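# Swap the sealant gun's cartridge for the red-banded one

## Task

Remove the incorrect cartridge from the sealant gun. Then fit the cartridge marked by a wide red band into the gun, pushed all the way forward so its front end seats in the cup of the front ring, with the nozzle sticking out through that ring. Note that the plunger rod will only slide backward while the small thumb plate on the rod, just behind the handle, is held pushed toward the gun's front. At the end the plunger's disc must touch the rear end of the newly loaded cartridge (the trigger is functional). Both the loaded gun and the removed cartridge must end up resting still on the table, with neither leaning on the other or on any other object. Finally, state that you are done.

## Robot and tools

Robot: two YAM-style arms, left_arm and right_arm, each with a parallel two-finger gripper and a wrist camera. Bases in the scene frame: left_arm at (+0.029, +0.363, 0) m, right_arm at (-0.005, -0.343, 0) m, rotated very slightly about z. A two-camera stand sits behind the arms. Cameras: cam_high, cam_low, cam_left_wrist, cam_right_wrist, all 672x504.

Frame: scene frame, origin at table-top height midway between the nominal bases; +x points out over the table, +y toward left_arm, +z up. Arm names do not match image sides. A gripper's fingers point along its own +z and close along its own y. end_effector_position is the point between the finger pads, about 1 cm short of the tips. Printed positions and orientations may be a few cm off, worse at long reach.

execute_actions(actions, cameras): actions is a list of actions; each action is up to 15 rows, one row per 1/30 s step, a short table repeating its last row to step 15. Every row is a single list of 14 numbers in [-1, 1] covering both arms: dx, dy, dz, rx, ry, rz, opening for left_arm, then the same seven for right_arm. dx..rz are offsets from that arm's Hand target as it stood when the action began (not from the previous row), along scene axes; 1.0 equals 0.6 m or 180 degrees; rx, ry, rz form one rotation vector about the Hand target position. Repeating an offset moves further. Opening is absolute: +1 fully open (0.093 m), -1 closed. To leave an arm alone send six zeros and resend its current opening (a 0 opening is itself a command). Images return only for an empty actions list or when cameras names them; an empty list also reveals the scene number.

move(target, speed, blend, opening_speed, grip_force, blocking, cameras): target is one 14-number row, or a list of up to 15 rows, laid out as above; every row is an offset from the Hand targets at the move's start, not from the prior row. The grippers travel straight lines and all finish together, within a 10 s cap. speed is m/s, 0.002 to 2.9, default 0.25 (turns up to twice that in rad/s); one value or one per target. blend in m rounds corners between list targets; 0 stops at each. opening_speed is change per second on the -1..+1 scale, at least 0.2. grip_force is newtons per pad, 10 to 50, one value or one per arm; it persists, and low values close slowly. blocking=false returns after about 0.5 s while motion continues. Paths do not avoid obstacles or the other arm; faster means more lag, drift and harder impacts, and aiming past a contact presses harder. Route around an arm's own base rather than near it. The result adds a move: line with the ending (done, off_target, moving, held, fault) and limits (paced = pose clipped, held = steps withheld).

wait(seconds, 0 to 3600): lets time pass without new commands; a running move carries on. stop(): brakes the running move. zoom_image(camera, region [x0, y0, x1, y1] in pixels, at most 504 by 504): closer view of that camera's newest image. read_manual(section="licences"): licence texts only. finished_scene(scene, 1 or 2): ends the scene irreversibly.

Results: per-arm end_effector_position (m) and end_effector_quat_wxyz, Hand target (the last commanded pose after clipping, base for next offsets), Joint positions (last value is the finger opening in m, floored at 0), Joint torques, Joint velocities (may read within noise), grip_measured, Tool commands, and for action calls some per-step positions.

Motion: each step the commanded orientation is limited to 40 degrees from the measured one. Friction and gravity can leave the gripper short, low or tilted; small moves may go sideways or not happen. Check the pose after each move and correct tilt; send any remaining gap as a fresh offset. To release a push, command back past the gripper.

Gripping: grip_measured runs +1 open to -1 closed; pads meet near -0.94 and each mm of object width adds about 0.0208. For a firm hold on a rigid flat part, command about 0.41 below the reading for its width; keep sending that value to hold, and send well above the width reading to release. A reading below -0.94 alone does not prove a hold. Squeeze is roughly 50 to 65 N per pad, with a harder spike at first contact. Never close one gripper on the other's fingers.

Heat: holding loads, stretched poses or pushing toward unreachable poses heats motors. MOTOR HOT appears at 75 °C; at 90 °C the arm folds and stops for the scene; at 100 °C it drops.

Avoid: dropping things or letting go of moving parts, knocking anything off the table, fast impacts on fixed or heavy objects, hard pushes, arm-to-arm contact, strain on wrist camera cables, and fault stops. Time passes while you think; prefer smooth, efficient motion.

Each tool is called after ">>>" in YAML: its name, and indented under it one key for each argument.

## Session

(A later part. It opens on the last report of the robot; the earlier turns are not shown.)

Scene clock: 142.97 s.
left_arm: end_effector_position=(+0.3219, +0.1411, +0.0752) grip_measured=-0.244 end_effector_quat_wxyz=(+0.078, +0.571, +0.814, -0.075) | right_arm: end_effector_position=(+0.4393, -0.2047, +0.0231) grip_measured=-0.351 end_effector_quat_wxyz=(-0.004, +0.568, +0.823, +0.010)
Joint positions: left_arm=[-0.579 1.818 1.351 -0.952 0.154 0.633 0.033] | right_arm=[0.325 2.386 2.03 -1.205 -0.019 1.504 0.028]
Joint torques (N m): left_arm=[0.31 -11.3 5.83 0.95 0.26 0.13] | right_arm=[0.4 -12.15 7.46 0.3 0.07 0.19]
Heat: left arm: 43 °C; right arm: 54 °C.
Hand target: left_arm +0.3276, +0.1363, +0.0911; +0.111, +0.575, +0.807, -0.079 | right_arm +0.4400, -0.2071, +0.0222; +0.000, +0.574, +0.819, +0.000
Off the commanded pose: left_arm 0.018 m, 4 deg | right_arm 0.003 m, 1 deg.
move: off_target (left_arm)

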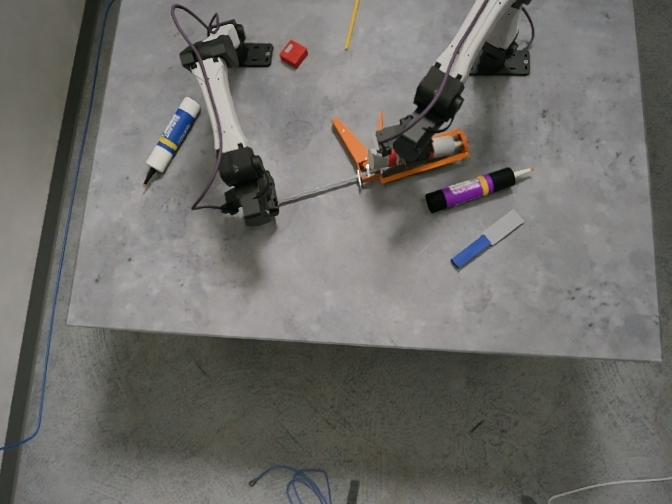

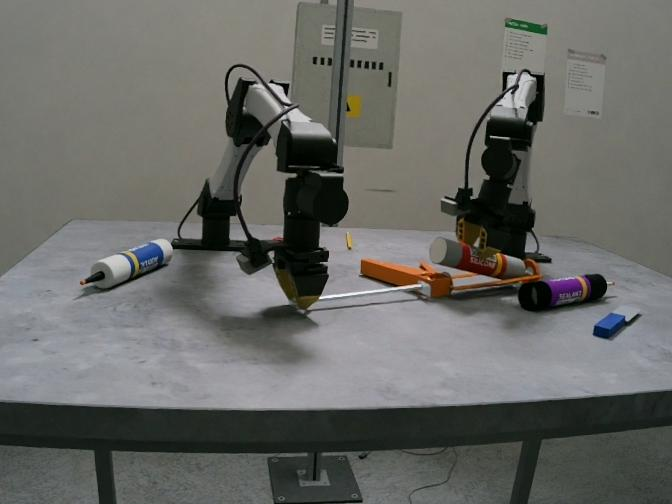

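>>> move:
  target: [-0.0112,0.0314,-0.005,0,0,0,-0.6,0,0,0,0,0,0,-0.9]
  speed: 0.06
  cameras: ["cam_high","cam_low","cam_left_wrist"]

>>> zoom_image:
  camera: "cam_low"
  region: [420, 230, 560, 310]

>>> zoom_image:
  camera: "cam_high"
  region: [340, 110, 500, 210]

Scene clock: 144.07 s.
left_arm: end_effector_position=(+0.3160, +0.1603, +0.0730) grip_measured=-0.244 end_effector_quat_wxyz=(+0.078, +0.570, +0.815, -0.072) | right_arm: end_effector_position=(+0.4393, -0.2047, +0.0231) grip_measured=-0.351 end_effector_quat_wxyz=(-0.004, +0.568, +0.823, +0.010)
Joint positions: left_arm=[-0.542 1.763 1.276 -0.935 0.155 0.667 0.033] | right_arm=[0.325 2.386 2.03 -1.205 -0.019 1.504 0.028]
Joint torques (N m): left_arm=[0.32 -10.7 5.71 0.92 0.33 0.2] | right_arm=[0.35 -12.18 7.5 0.28 0.07 0.19]
Heat: left arm: 44 °C; right arm: 54 °C.
Hand target: left_arm +0.3208, +0.1552, +0.0881; +0.111, +0.575, +0.807, -0.079 | right_arm +0.4400, -0.2071, +0.0222; +0.000, +0.574, +0.819, +0.000
Off the commanded pose: left_arm 0.017 m, 4 deg | right_arm 0.003 m, 1 deg.
move: off_target (left_arm)

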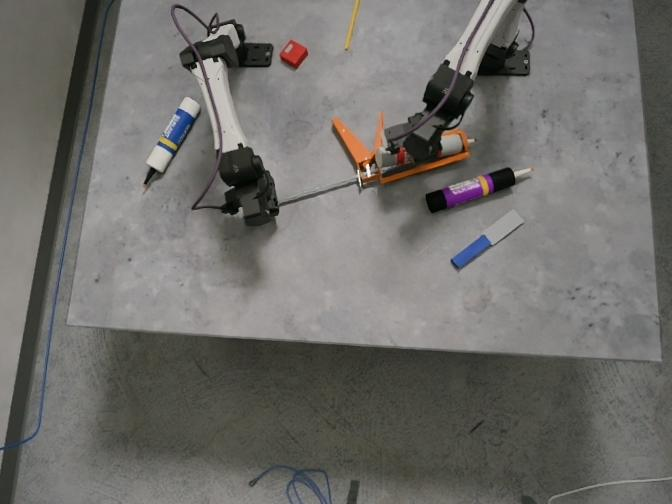

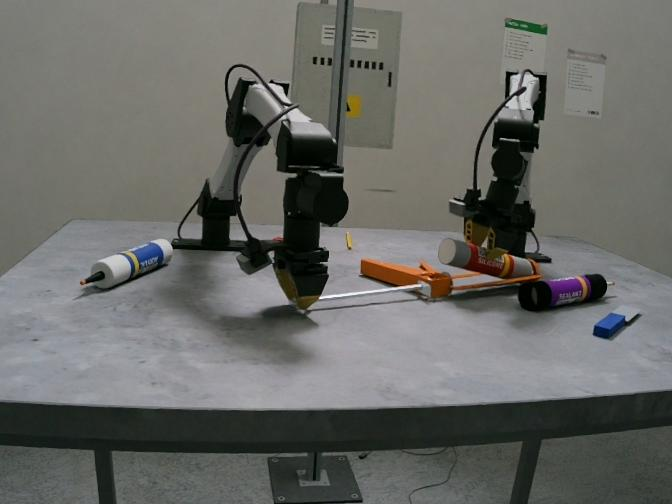

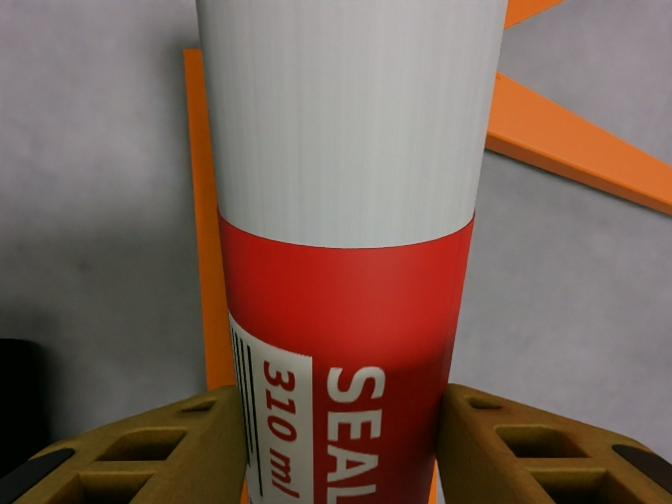

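Scaled by 3.600.

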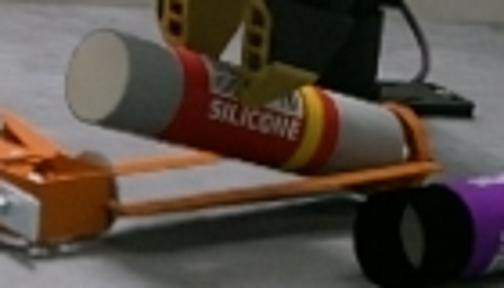

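Scaled by 3.150.

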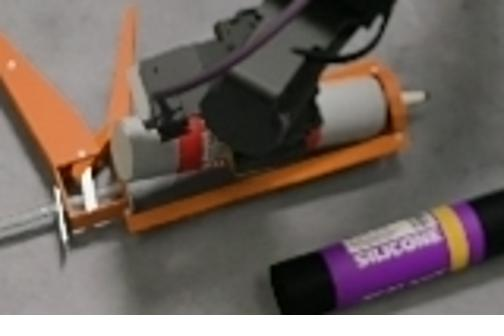

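>>> move:
  target: [-0.0112,0.0314,-0.007,0,0,0,-0.6,0,0,0,0,0,0,-0.9]
  speed: 0.05
  cameras: ["cam_high","cam_low","cam_left_wrist"]

>>> zoom_image:
  camera: "cam_low"
  region: [420, 230, 560, 310]

>>> zoom_image:
  camera: "cam_high"
  region: [340, 110, 500, 210]

Scene clock: 145.60 s.
left_arm: end_effector_position=(+0.3112, +0.1742, +0.0721) grip_measured=-0.244 end_effector_quat_wxyz=(+0.089, +0.572, +0.812, -0.077) | right_arm: end_effector_position=(+0.4391, -0.2039, +0.0231) grip_measured=-0.351 end_effector_quat_wxyz=(-0.005, +0.568, +0.823, +0.011)
Joint positions: left_arm=[-0.506 1.709 1.204 -0.904 0.171 0.707 0.033] | right_arm=[0.325 2.386 2.03 -1.205 -0.022 1.504 0.028]
Joint torques (N m): left_arm=[0.8 -9.89 5.46 0.79 0.24 0.19] | right_arm=[0.27 -12.18 7.49 0.29 0.09 0.2]
Heat: left arm: 44 °C; right arm: 54 °C.
Hand target: left_arm +0.3141, +0.1740, +0.0839; +0.111, +0.575, +0.807, -0.079 | right_arm +0.4400, -0.2071, +0.0222; +0.000, +0.574, +0.819, +0.000
Off the commanded pose: left_arm 0.012 m, 3 deg | right_arm 0.003 m, 2 deg.
move: off_target (left_arm)

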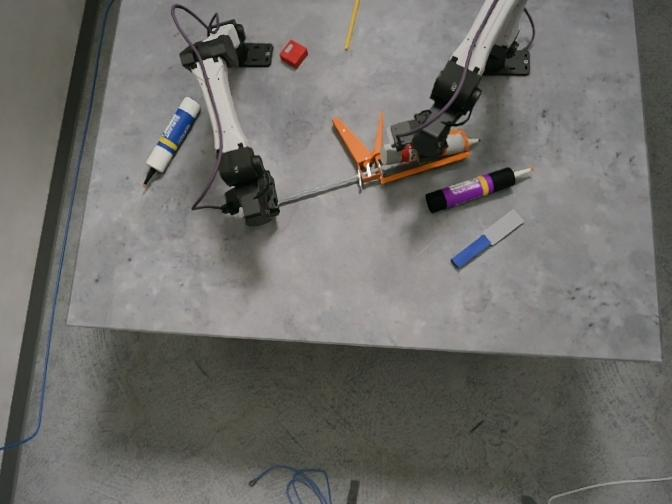

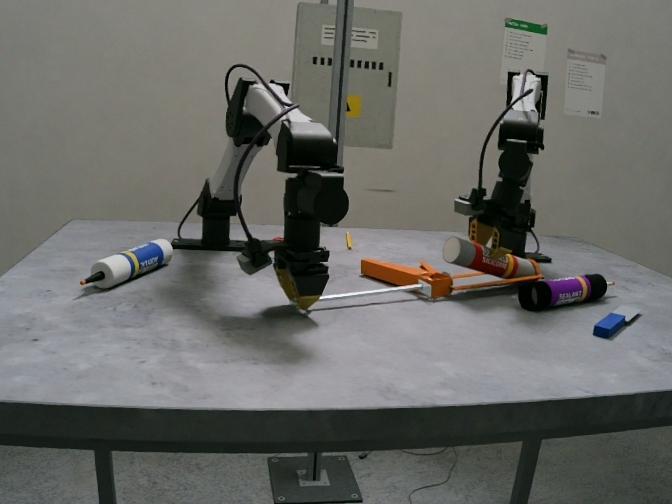

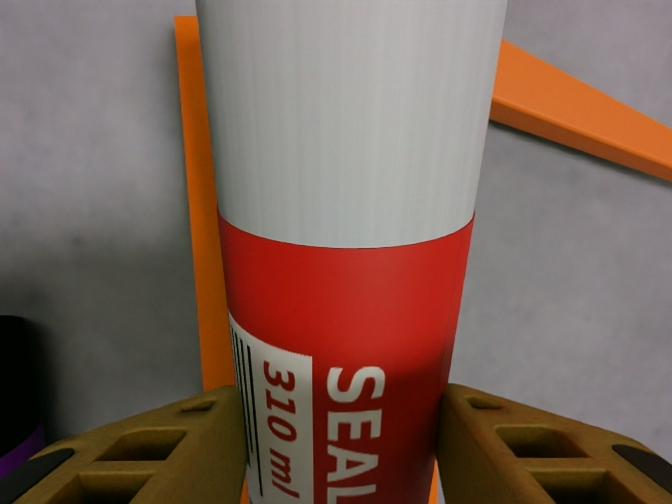

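Scaled by 3.600.

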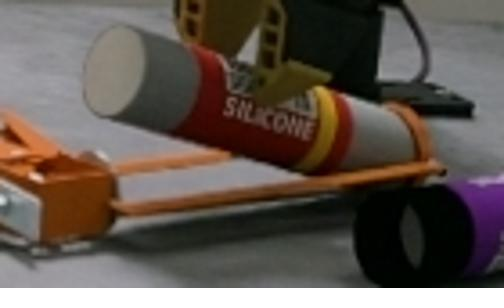

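Scaled by 3.150.

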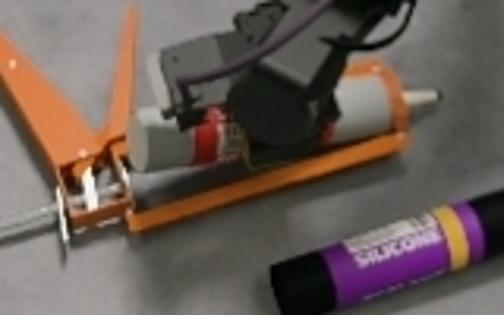

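>>> move:
  target: [0.0045,-0.0125,-0.028,0.0411,0.0146,0,-0.6,0,0,0,0,0,0,-0.9]
  speed: 0.05
  cameras: ["cam_high","cam_low","cam_left_wrist"]

>>> zoom_image:
  camera: "cam_low"
  region: [420, 230, 560, 310]

>>> zoom_image:
  camera: "cam_high"
  region: [340, 110, 500, 210]

Scene clock: 148.30 s.
left_arm: end_effector_position=(+0.3100, +0.1712, +0.0594) grip_measured=-0.244 end_effector_quat_wxyz=(+0.046, +0.582, +0.811, -0.044) | right_arm: end_effector_position=(+0.4391, -0.2039, +0.0231) grip_measured=-0.351 end_effector_quat_wxyz=(-0.005, +0.568, +0.823, +0.011)
Joint positions: left_arm=[-0.553 1.79 1.264 -0.96 0.094 0.688 0.033] | right_arm=[0.325 2.386 2.03 -1.205 -0.022 1.505 0.028]
Joint torques (N m): left_arm=[-0.32 -6.94 8.31 0.47 0.07 -0.14] | right_arm=[0.28 -12.21 7.46 0.29 0.09 0.19]
Heat: left arm: 44 °C; right arm: 54 °C.
Hand target: left_arm +0.3168, +0.1665, +0.0671; +0.055, +0.579, +0.813, -0.040 | right_arm +0.4400, -0.2071, +0.0222; +0.000, +0.574, +0.819, +0.000
Off the commanded pose: left_arm 0.011 m, 1 deg | right_arm 0.003 m, 2 deg.
move: off_target (left_arm)

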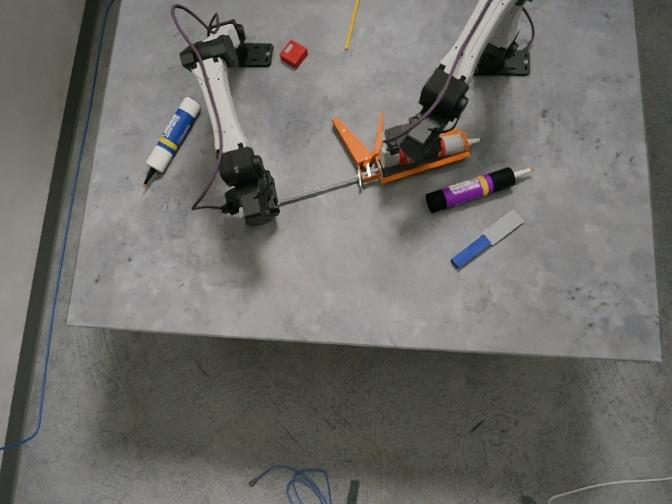

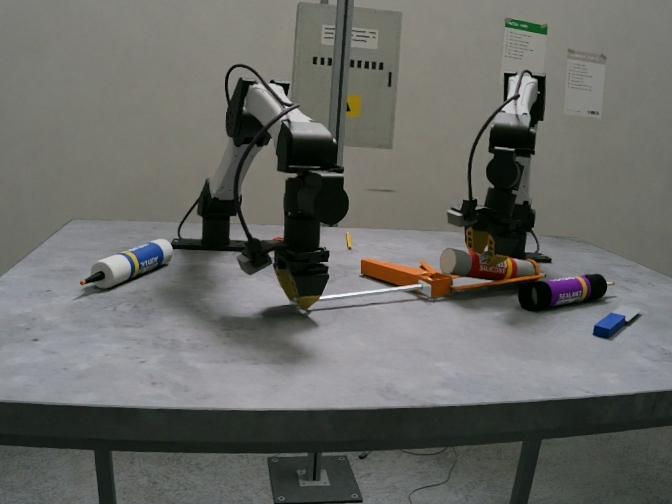

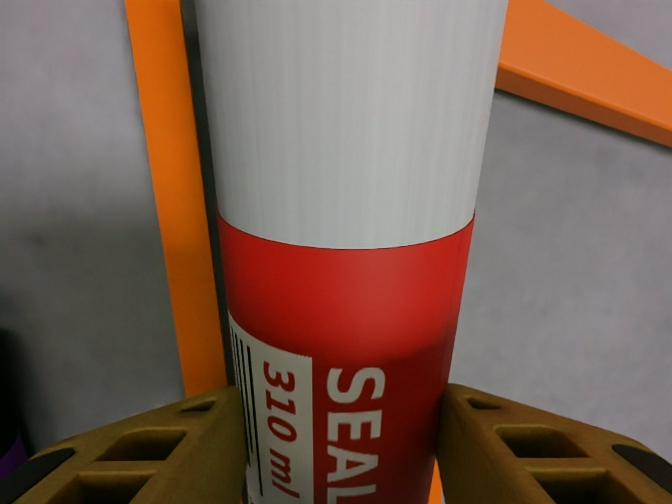

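Scaled by 3.600.

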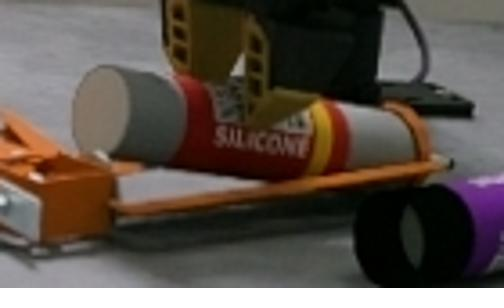

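Scaled by 3.150.

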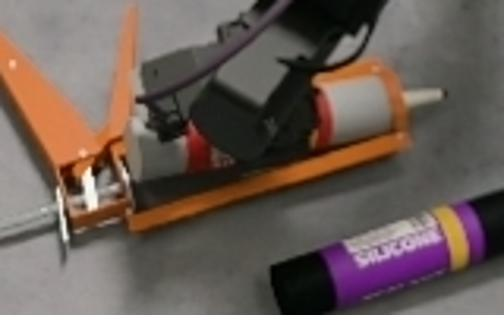

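>>> move:
  target:
    - [0.0095,0.0,-0.0,0,0,0,-0.6,0,0,0,0,0,0,-0.9]
    - [0.0123,-0.0097,-0.031,0.0411,0.0146,0,-0.6,0,0,0,0,0,0,-0.9]
  speed: 0.04
  blend: 0.002
  cameras: ["cam_high","cam_low","cam_left_wrist"]

>>> zoom_image:
  camera: "cam_low"
  region: [420, 230, 560, 310]

>>> zoom_image:
  camera: "cam_high"
  region: [340, 110, 500, 210]

Scene clock: 151.73 s.
left_arm: end_effector_position=(+0.3171, +0.1657, +0.0425) grip_measured=-0.244 end_effector_quat_wxyz=(-0.011, +0.579, +0.815, -0.007) | right_arm: end_effector_position=(+0.4391, -0.2039, +0.0231) grip_measured=-0.351 end_effector_quat_wxyz=(-0.005, +0.569, +0.822, +0.011)
Joint positions: left_arm=[-0.595 1.934 1.391 -1.049 0.013 0.64 0.033] | right_arm=[0.325 2.386 2.03 -1.205 -0.022 1.506 0.028]
Joint torques (N m): left_arm=[-0.47 -7.84 8.03 0.27 0 -0.05] | right_arm=[0.27 -12.18 7.46 0.29 0.1 0.17]
Heat: left arm: 44 °C; right arm: 54 °C.
Hand target: left_arm +0.3241, +0.1607, +0.0485; -0.001, +0.580, +0.815, +0.000 | right_arm +0.4400, -0.2071, +0.0222; +0.000, +0.574, +0.819, +0.000
Off the commanded pose: left_arm 0.011 m, 1 deg | right_arm 0.003 m, 2 deg.
move: off_target (left_arm)

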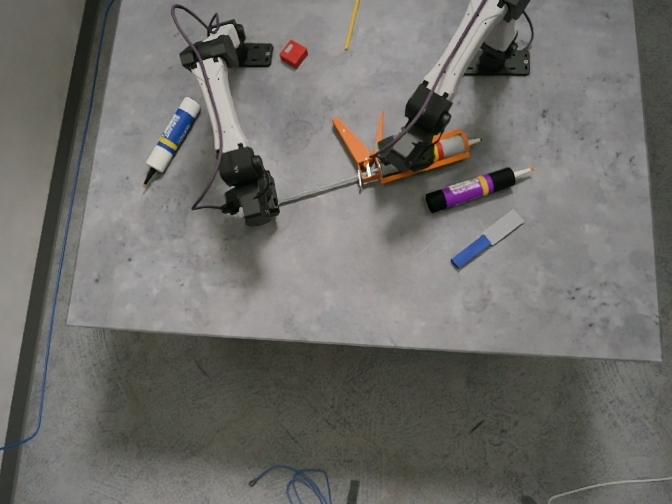

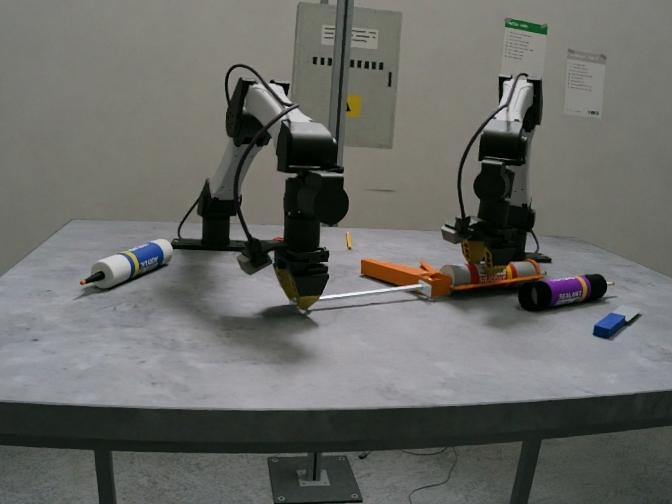

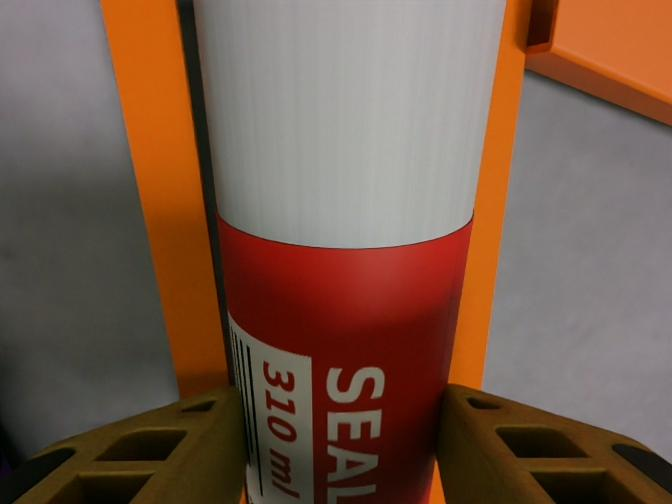

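Scaled by 3.600.

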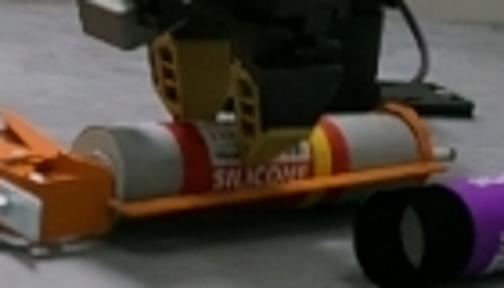

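Scaled by 3.150.

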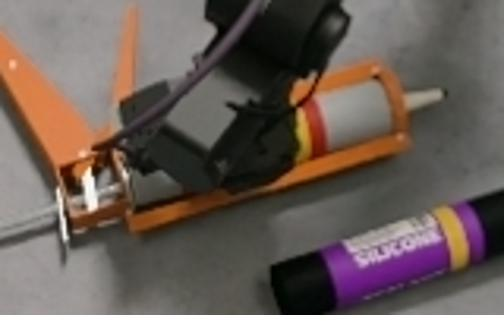

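>>> move:
  target:
    - [0.004,0.0014,-0.0,0,0,0,-0.6,0,0,0,0,0,0,-0.9]
    - [0.004,0.0014,-0.012,0,0,0,-0.6,0,0,0,0,0,0,-0.9]
  speed: 0.04
  blend: 0.002
  cameras: ["cam_high","cam_low","cam_left_wrist"]

>>> zoom_image:
  camera: "cam_low"
  region: [420, 230, 560, 310]

>>> zoom_image:
  camera: "cam_high"
  region: [340, 110, 500, 210]

Scene clock: 152.57 s.
left_arm: end_effector_position=(+0.3182, +0.1655, +0.0392) grip_measured=-0.244 end_effector_quat_wxyz=(-0.013, +0.578, +0.816, -0.006) | right_arm: end_effector_position=(+0.4388, -0.2040, +0.0231) grip_measured=-0.351 end_effector_quat_wxyz=(-0.006, +0.569, +0.822, +0.010)
Joint positions: left_arm=[-0.595 1.947 1.394 -1.045 0.011 0.638 0.033] | right_arm=[0.325 2.386 2.03 -1.206 -0.022 1.507 0.028]
Joint torques (N m): left_arm=[0.06 -7.71 7.02 0.46 0 0.04] | right_arm=[0.27 -12.19 7.49 0.3 0.09 0.16]
Heat: left arm: 43 °C; right arm: 54 °C.
Hand target: left_arm +0.3266, +0.1615, +0.0414; -0.001, +0.580, +0.815, -0.001 | right_arm +0.4400, -0.2071, +0.0222; +0.000, +0.574, +0.819, +0.000
Off the commanded pose: left_arm 0.010 m, 2 deg | right_arm 0.003 m, 1 deg.
move: done; blend cut to 0.0014 m at target 1

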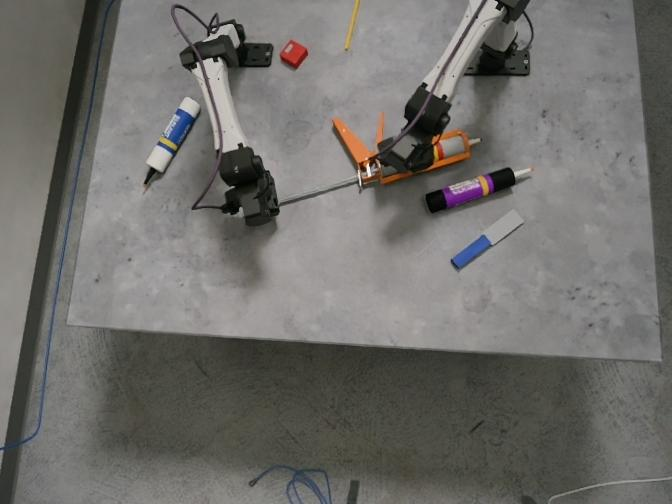

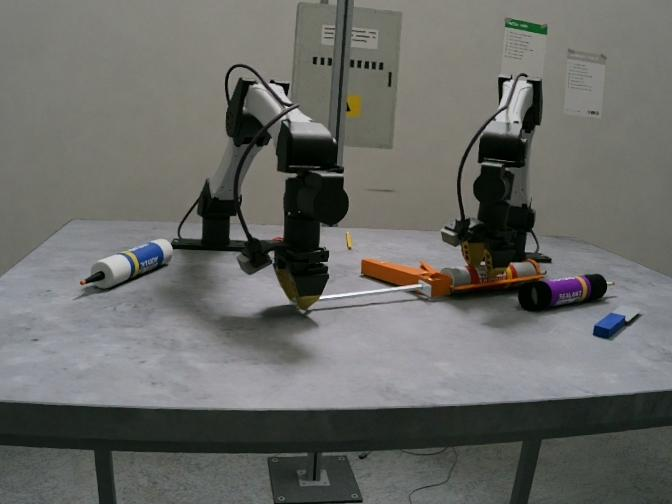

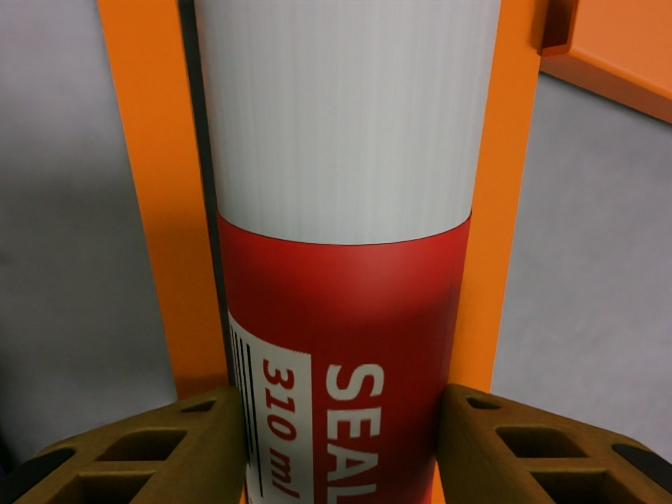

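Scaled by 3.600.

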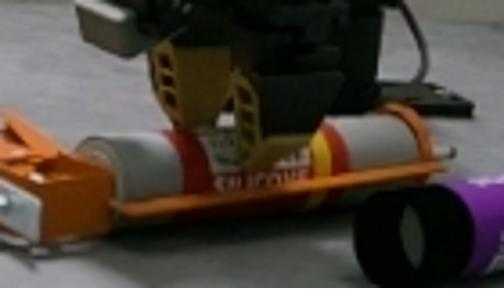

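Scaled by 3.150.

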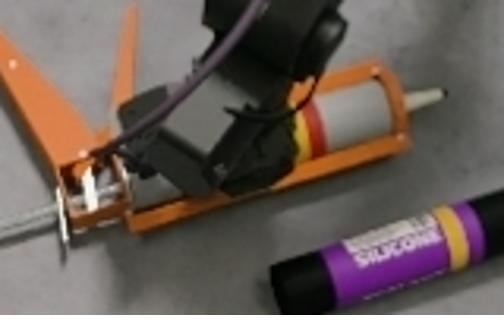

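>>> move:
  target:
    - [0.0,0.0,-0.006,0,0,0,-0.6,0,0,0,0,0,0,-0.9]
    - [-0.0056,0.0157,-0.006,0,0,0,-0.6,0,0,0,0,0,0,-0.9]
  speed: 0.04
  cameras: ["cam_high","cam_low","cam_left_wrist"]

>>> zoom_image:
  camera: "cam_low"
  region: [420, 230, 560, 310]

>>> zoom_image:
  camera: "cam_high"
  region: [340, 110, 500, 210]

Scene clock: 153.97 s.
left_arm: end_effector_position=(+0.3200, +0.1682, +0.0372) grip_measured=-0.244 end_effector_quat_wxyz=(-0.011, +0.574, +0.819, -0.005) | right_arm: end_effector_position=(+0.4384, -0.2041, +0.0231) grip_measured=-0.351 end_effector_quat_wxyz=(-0.006, +0.570, +0.822, +0.010)
Joint positions: left_arm=[-0.586 1.945 1.383 -1.031 0.01 0.638 0.033] | right_arm=[0.325 2.386 2.03 -1.208 -0.022 1.509 0.028]
Joint torques (N m): left_arm=[0.62 -9.5 3.99 0.58 -0.01 0.23] | right_arm=[0.31 -12.15 7.49 0.31 0.09 0.15]
Heat: left arm: 43 °C; right arm: 55 °C.
Hand target: left_arm +0.3232, +0.1710, +0.0377; -0.001, +0.580, +0.815, +0.000 | right_arm +0.4400, -0.2071, +0.0222; +0.000, +0.574, +0.819, +0.000
Off the commanded pose: left_arm 0.004 m, 1 deg | right_arm 0.004 m, 1 deg.
move: done

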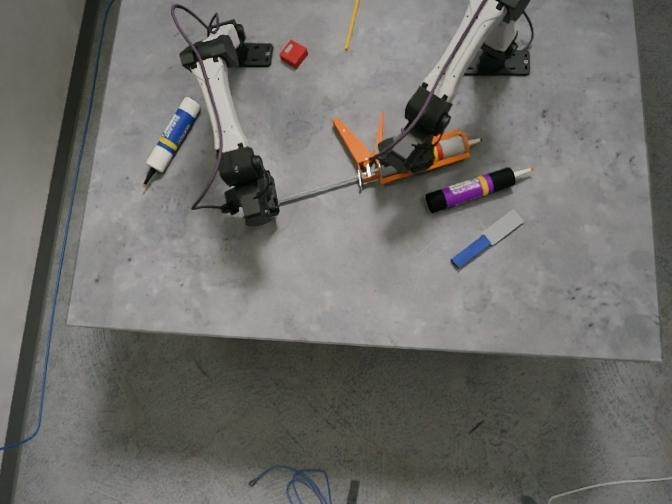

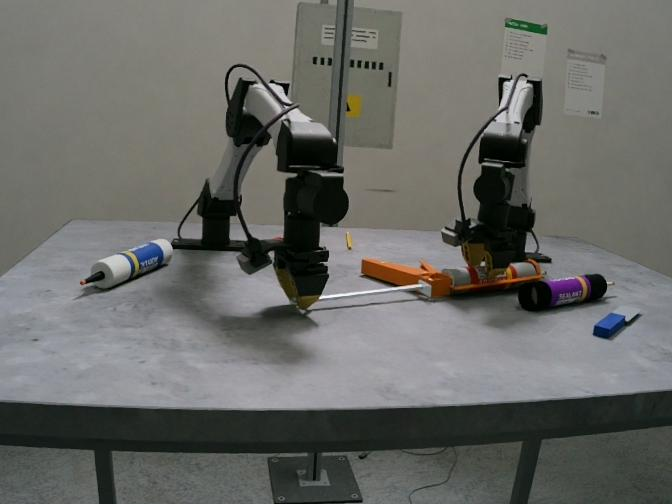

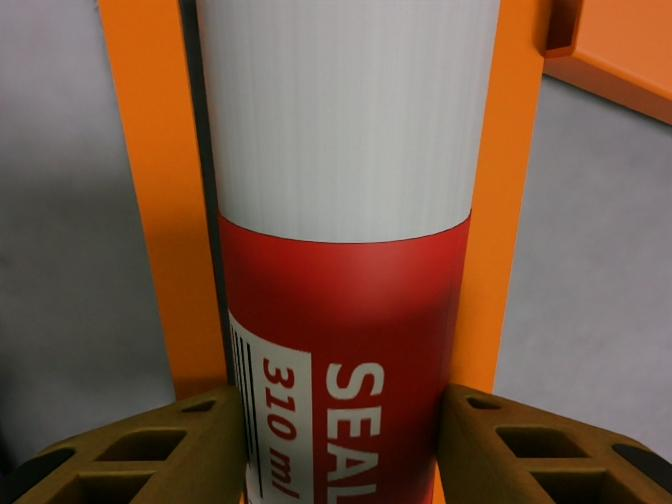

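Scaled by 3.600.

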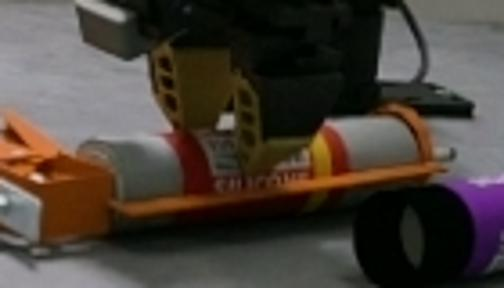

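Scaled by 3.150.

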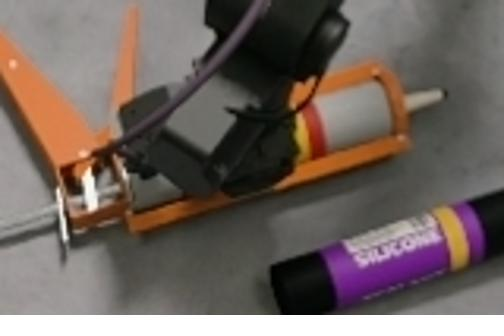

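>>> move:
  target: [-0.0067,0.0189,0,0,0,0,-0.6,0,0,0,0,0,0,-0.9]
  speed: 0.04
  cameras: ["cam_high","cam_left_wrist"]

>>> zoom_image:
  camera: "cam_high"
  region: [400, 110, 500, 190]

Scene clock: 154.93 s.
left_arm: end_effector_position=(+0.3199, +0.1699, +0.0369) grip_measured=-0.244 end_effector_quat_wxyz=(+0.005, +0.574, +0.819, -0.015) | right_arm: end_effector_position=(+0.4383, -0.2035, +0.0231) grip_measured=-0.351 end_effector_quat_wxyz=(-0.008, +0.570, +0.821, +0.011)
Joint positions: left_arm=[-0.573 1.914 1.339 -0.987 0.03 0.65 0.033] | right_arm=[0.325 2.386 2.03 -1.208 -0.025 1.51 0.028]
Joint torques (N m): left_arm=[1.25 -9.48 3.92 0.33 -0.17 0.34] | right_arm=[0.25 -12.18 7.47 0.32 0.12 0.14]
Heat: left arm: 44 °C; right arm: 55 °C.
Hand target: left_arm +0.3191, +0.1823, +0.0377; -0.001, +0.580, +0.815, +0.000 | right_arm +0.4400, -0.2071, +0.0222; +0.000, +0.574, +0.819, +0.000
Off the commanded pose: left_arm 0.013 m, 2 deg | right_arm 0.004 m, 2 deg.
move: off_target (left_arm)

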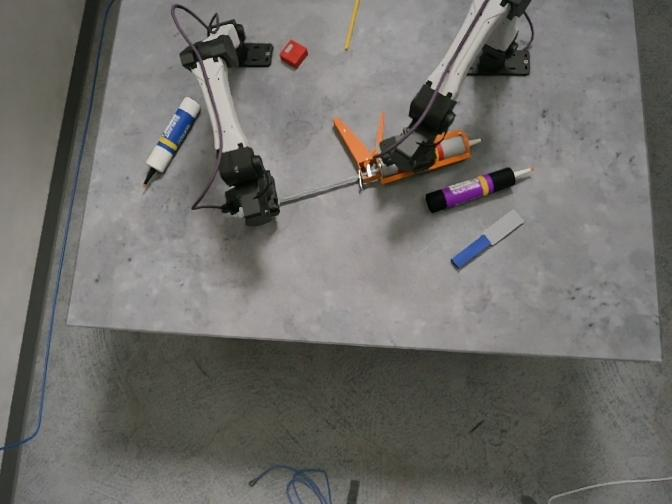

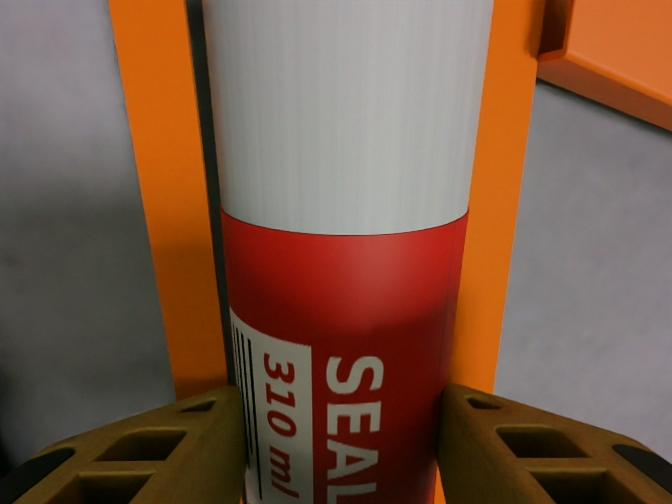

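Scaled by 5.040.

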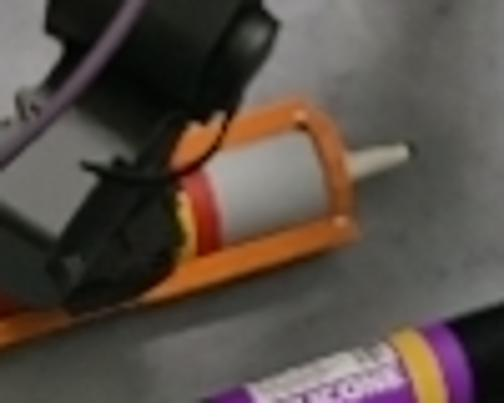

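>>> move:
  target:
    - [0.0055,-0.018,0,0,0,0,-0.6,0,0,0,0,0,0,-0.9]
    - [0.0055,-0.018,0,0,0,0,0.3,0,0,0,0,0,0,-0.9]
    - [0.0055,-0.018,0.14,0,0,0,0.3,0,0,0,0,0,0,-0.9]
  speed: 0.12
  opening_speed: 0.8
  cameras: ["cam_high","cam_left_wrist","cam_low"]

>>> zoom_image:
  camera: "cam_low"
  region: [420, 230, 560, 310]

Scene clock: 158.73 s.
left_arm: end_effector_position=(+0.3193, +0.1735, +0.1106) grip_measured=+0.298 end_effector_quat_wxyz=(-0.016, +0.574, +0.818, -0.005) | right_arm: end_effector_position=(+0.4383, -0.2035, +0.0231) grip_measured=-0.351 end_effector_quat_wxyz=(-0.008, +0.570, +0.821, +0.011)
Joint positions: left_arm=[-0.575 1.889 1.604 -1.318 0.009 0.65 0.06] | right_arm=[0.325 2.386 2.03 -1.208 -0.025 1.51 0.028]
Joint torques (N m): left_arm=[-0.23 -9.55 7.46 0.21 -0.01 0.11] | right_arm=[0.29 -12.15 7.46 0.31 0.13 0.13]
Heat: left arm: 44 °C; right arm: 55 °C.
Hand target: left_arm +0.3225, +0.1715, +0.1218; -0.001, +0.580, +0.815, +0.000 | right_arm +0.4400, -0.2071, +0.0222; +0.000, +0.574, +0.819, +0.000
Off the commanded pose: left_arm 0.012 m, 2 deg | right_arm 0.004 m, 2 deg.
move: off_target (left_arm)
Images, in order (width x height): cam_high 672x504, cam_low 672x504, cam_left_wrist 672x504.

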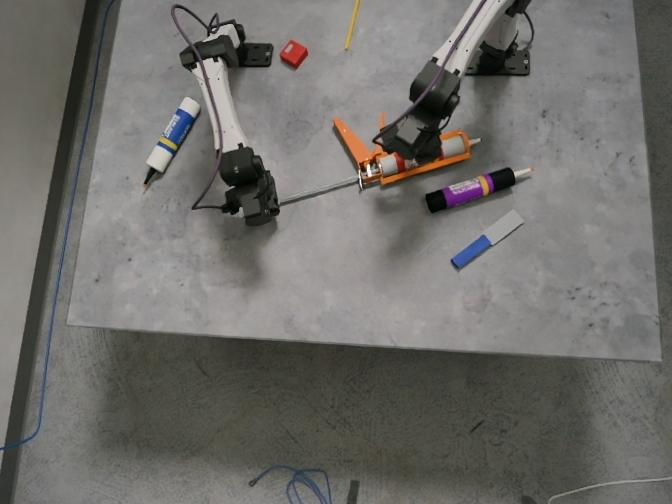

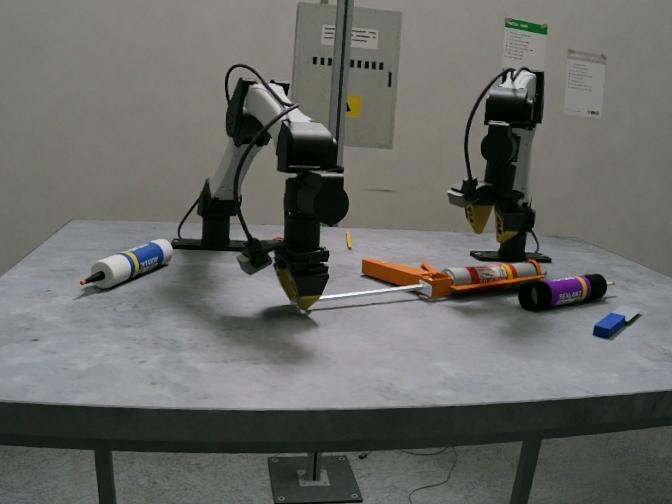

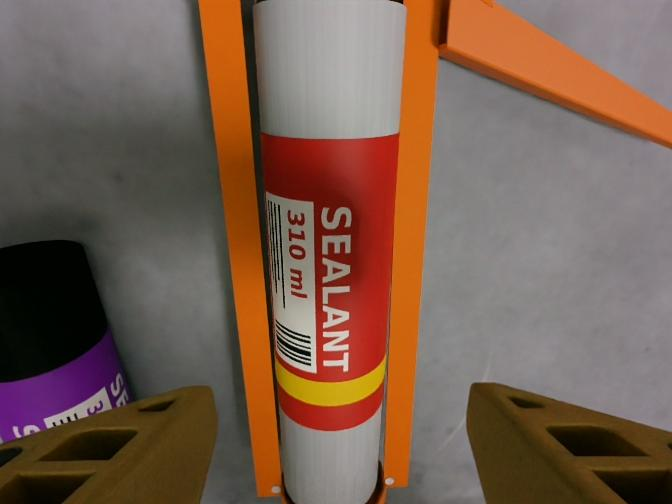

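Scaled by 3.600.

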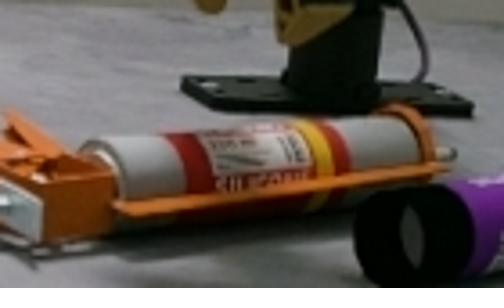

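>>> move:
  target: [-0.04,0.115,-0.02,0,0,0,0.3,0,0,0,0,0,0,-0.9]
  speed: 0.15
  cameras: ["cam_high","cam_left_wrist"]

>>> zoom_image:
  camera: "cam_left_wrist"
  region: [200, 150, 500, 400]

Scene clock: 160.27 s.
left_arm: end_effector_position=(+0.2976, +0.2391, +0.1063) grip_measured=+0.298 end_effector_quat_wxyz=(-0.012, +0.575, +0.818, -0.004) | right_arm: end_effector_position=(+0.4383, -0.2035, +0.0231) grip_measured=-0.351 end_effector_quat_wxyz=(-0.008, +0.570, +0.821, +0.011)
Joint positions: left_arm=[-0.432 1.69 1.342 -1.249 0.003 0.795 0.06] | right_arm=[0.325 2.386 2.03 -1.208 -0.025 1.51 0.028]
Joint torques (N m): left_arm=[0.42 -8.2 4.7 0.46 0.06 0.16] | right_arm=[0.25 -12.18 7.51 0.3 0.13 0.14]
Heat: left arm: 44 °C; right arm: 55 °C.
Hand target: left_arm +0.2985, +0.2405, +0.1097; -0.001, +0.580, +0.815, +0.000 | right_arm +0.4400, -0.2071, +0.0222; +0.000, +0.574, +0.819, +0.000
Off the commanded pose: left_arm 0.004 m, 1 deg | right_arm 0.004 m, 2 deg.
move: done

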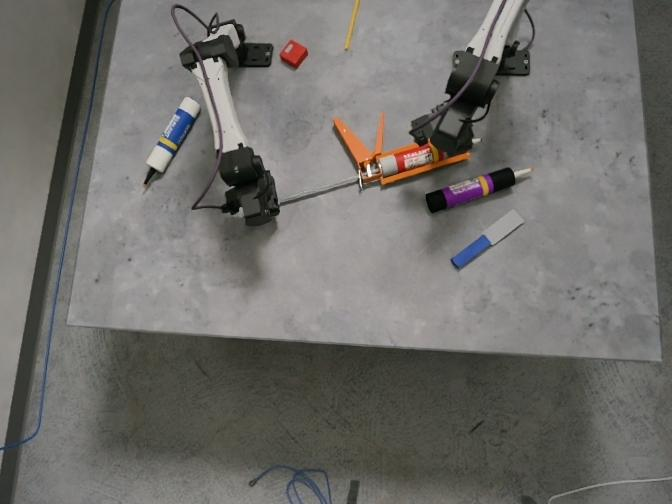

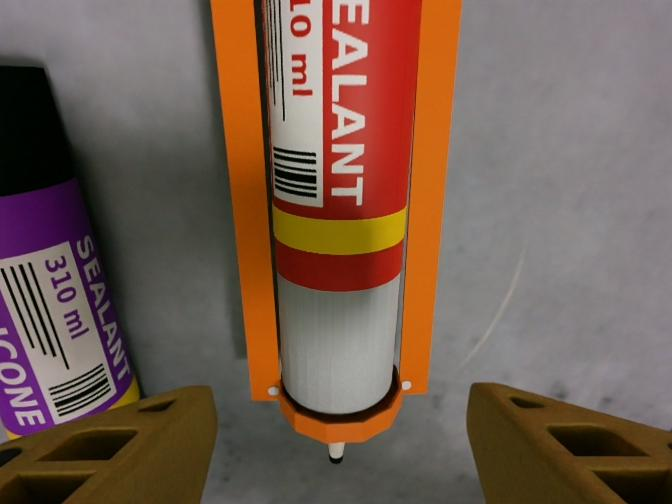

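Scaled by 1.680.

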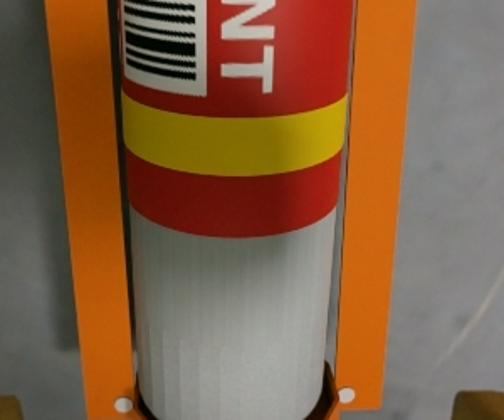

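>>> zoom_image:
  camera: "cam_left_wrist"
  region: [240, 340, 440, 480]

Scaled by 2.520.

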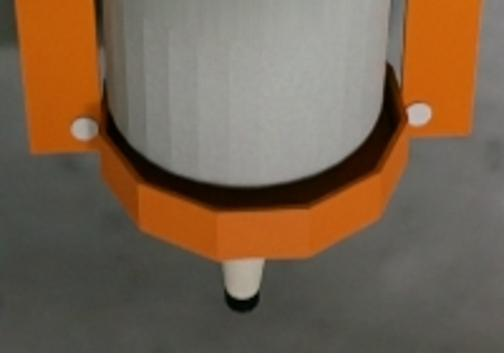

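>>> move:
  target: [0.068,-0.19,0.0,0,0,0,0.3,0,0,0,0,0,0,-0.9]
  speed: 0.2
  cameras: ["cam_high","cam_left_wrist"]

>>> zoom_image:
  camera: "cam_left_wrist"
  region: [200, 50, 450, 250]

>>> zoom_image:
  camera: "cam_high"
  region: [350, 110, 500, 210]

Scene clock: 162.67 s.
left_arm: end_effector_position=(+0.3362, +0.1282, +0.1105) grip_measured=+0.298 end_effector_quat_wxyz=(+0.001, +0.586, +0.811, -0.001) | right_arm: end_effector_position=(+0.4383, -0.2035, +0.0231) grip_measured=-0.351 end_effector_quat_wxyz=(-0.008, +0.570, +0.821, +0.011)
Joint positions: left_arm=[-0.652 2.017 1.783 -1.334 0.003 0.6 0.06] | right_arm=[0.325 2.386 2.03 -1.208 -0.025 1.51 0.028]
Joint torques (N m): left_arm=[0.13 -7.58 7.41 0.3 0.04 -0.15] | right_arm=[0.28 -12.19 7.47 0.31 0.12 0.13]
Heat: left arm: 44 °C; right arm: 55 °C.
Hand target: left_arm +0.3393, +0.1266, +0.1097; -0.001, +0.580, +0.815, +0.000 | right_arm +0.4400, -0.2071, +0.0222; +0.000, +0.574, +0.819, +0.000
Off the commanded pose: left_arm 0.004 m, 1 deg | right_arm 0.004 m, 2 deg.
move: done

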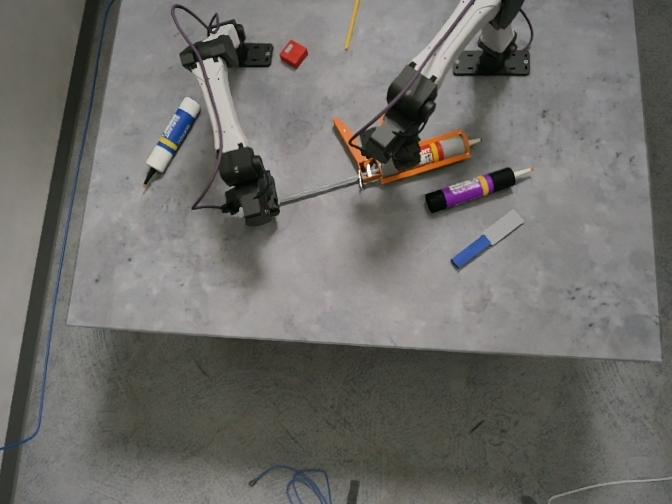

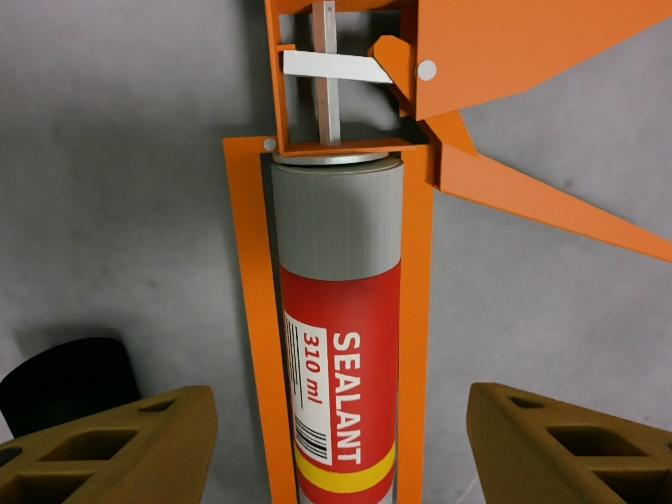

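Scaled by 2.016.

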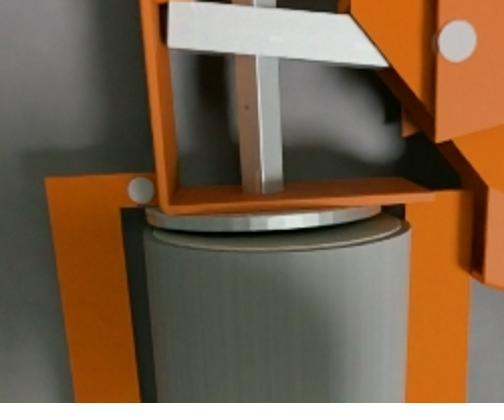

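Scaled by 3.360.

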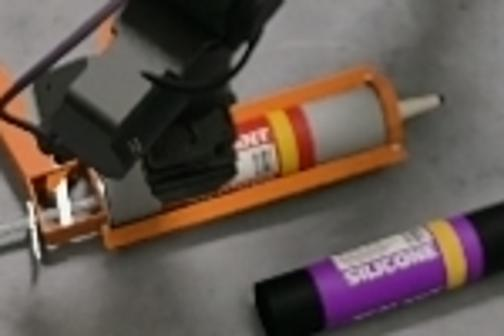

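>>> move:
  target:
    - [-0.052,0.132,-0.03,0,0,0.0083,0.3,0,0,0,0,0,0,-0.9]
    - [-0.052,0.132,-0.114,0,0,0.0083,0.3,0,0,0,0,0,0,-0.9]
  speed: 0.15
  cameras: ["cam_low","cam_left_wrist"]

>>> zoom_image:
  camera: "cam_low"
  region: [420, 230, 560, 310]

Scene clock: 165.90 s.
left_arm: end_effector_position=(+0.3081, +0.2042, +0.0477) grip_measured=+0.298 end_effector_quat_wxyz=(+0.004, +0.565, +0.825, -0.001) | right_arm: end_effector_position=(+0.4383, -0.2035, +0.0231) grip_measured=-0.351 end_effector_quat_wxyz=(-0.008, +0.570, +0.821, +0.011)
Joint positions: left_arm=[-0.517 1.801 1.236 -0.998 0.002 0.683 0.06] | right_arm=[0.325 2.386 2.03 -1.208 -0.025 1.51 0.028]
Joint torques (N m): left_arm=[0.28 -6.06 4.78 0.52 0.05 0.16] | right_arm=[0.25 -12.19 7.49 0.31 0.11 0.13]
Heat: left arm: 44 °C; right arm: 55 °C.
Hand target: left_arm +0.3081, +0.2057, +0.0414; -0.001, +0.569, +0.822, -0.001 | right_arm +0.4400, -0.2071, +0.0222; +0.000, +0.574, +0.819, +0.000
Off the commanded pose: left_arm 0.007 m, 1 deg | right_arm 0.004 m, 2 deg.
move: done

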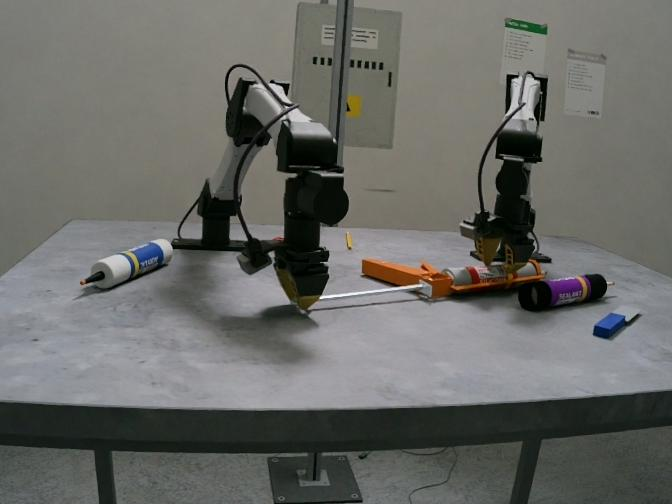

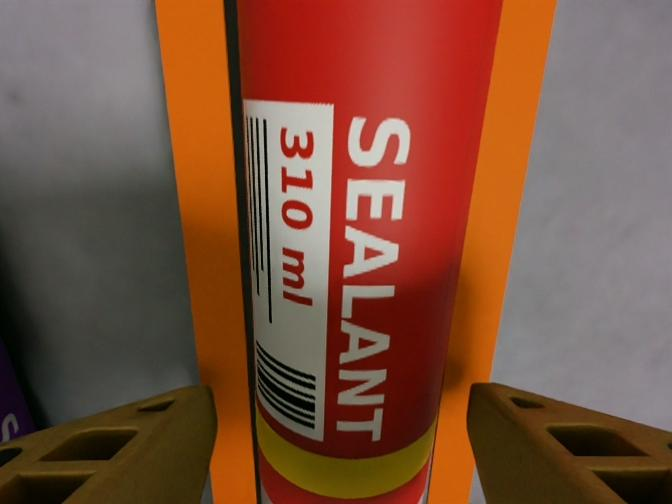

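Scaled by 3.600.

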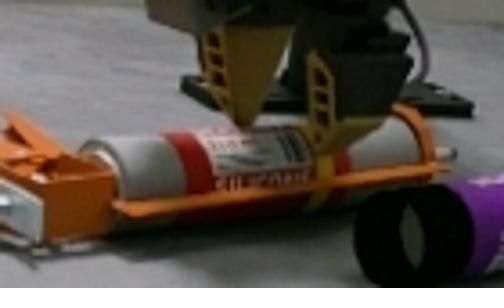

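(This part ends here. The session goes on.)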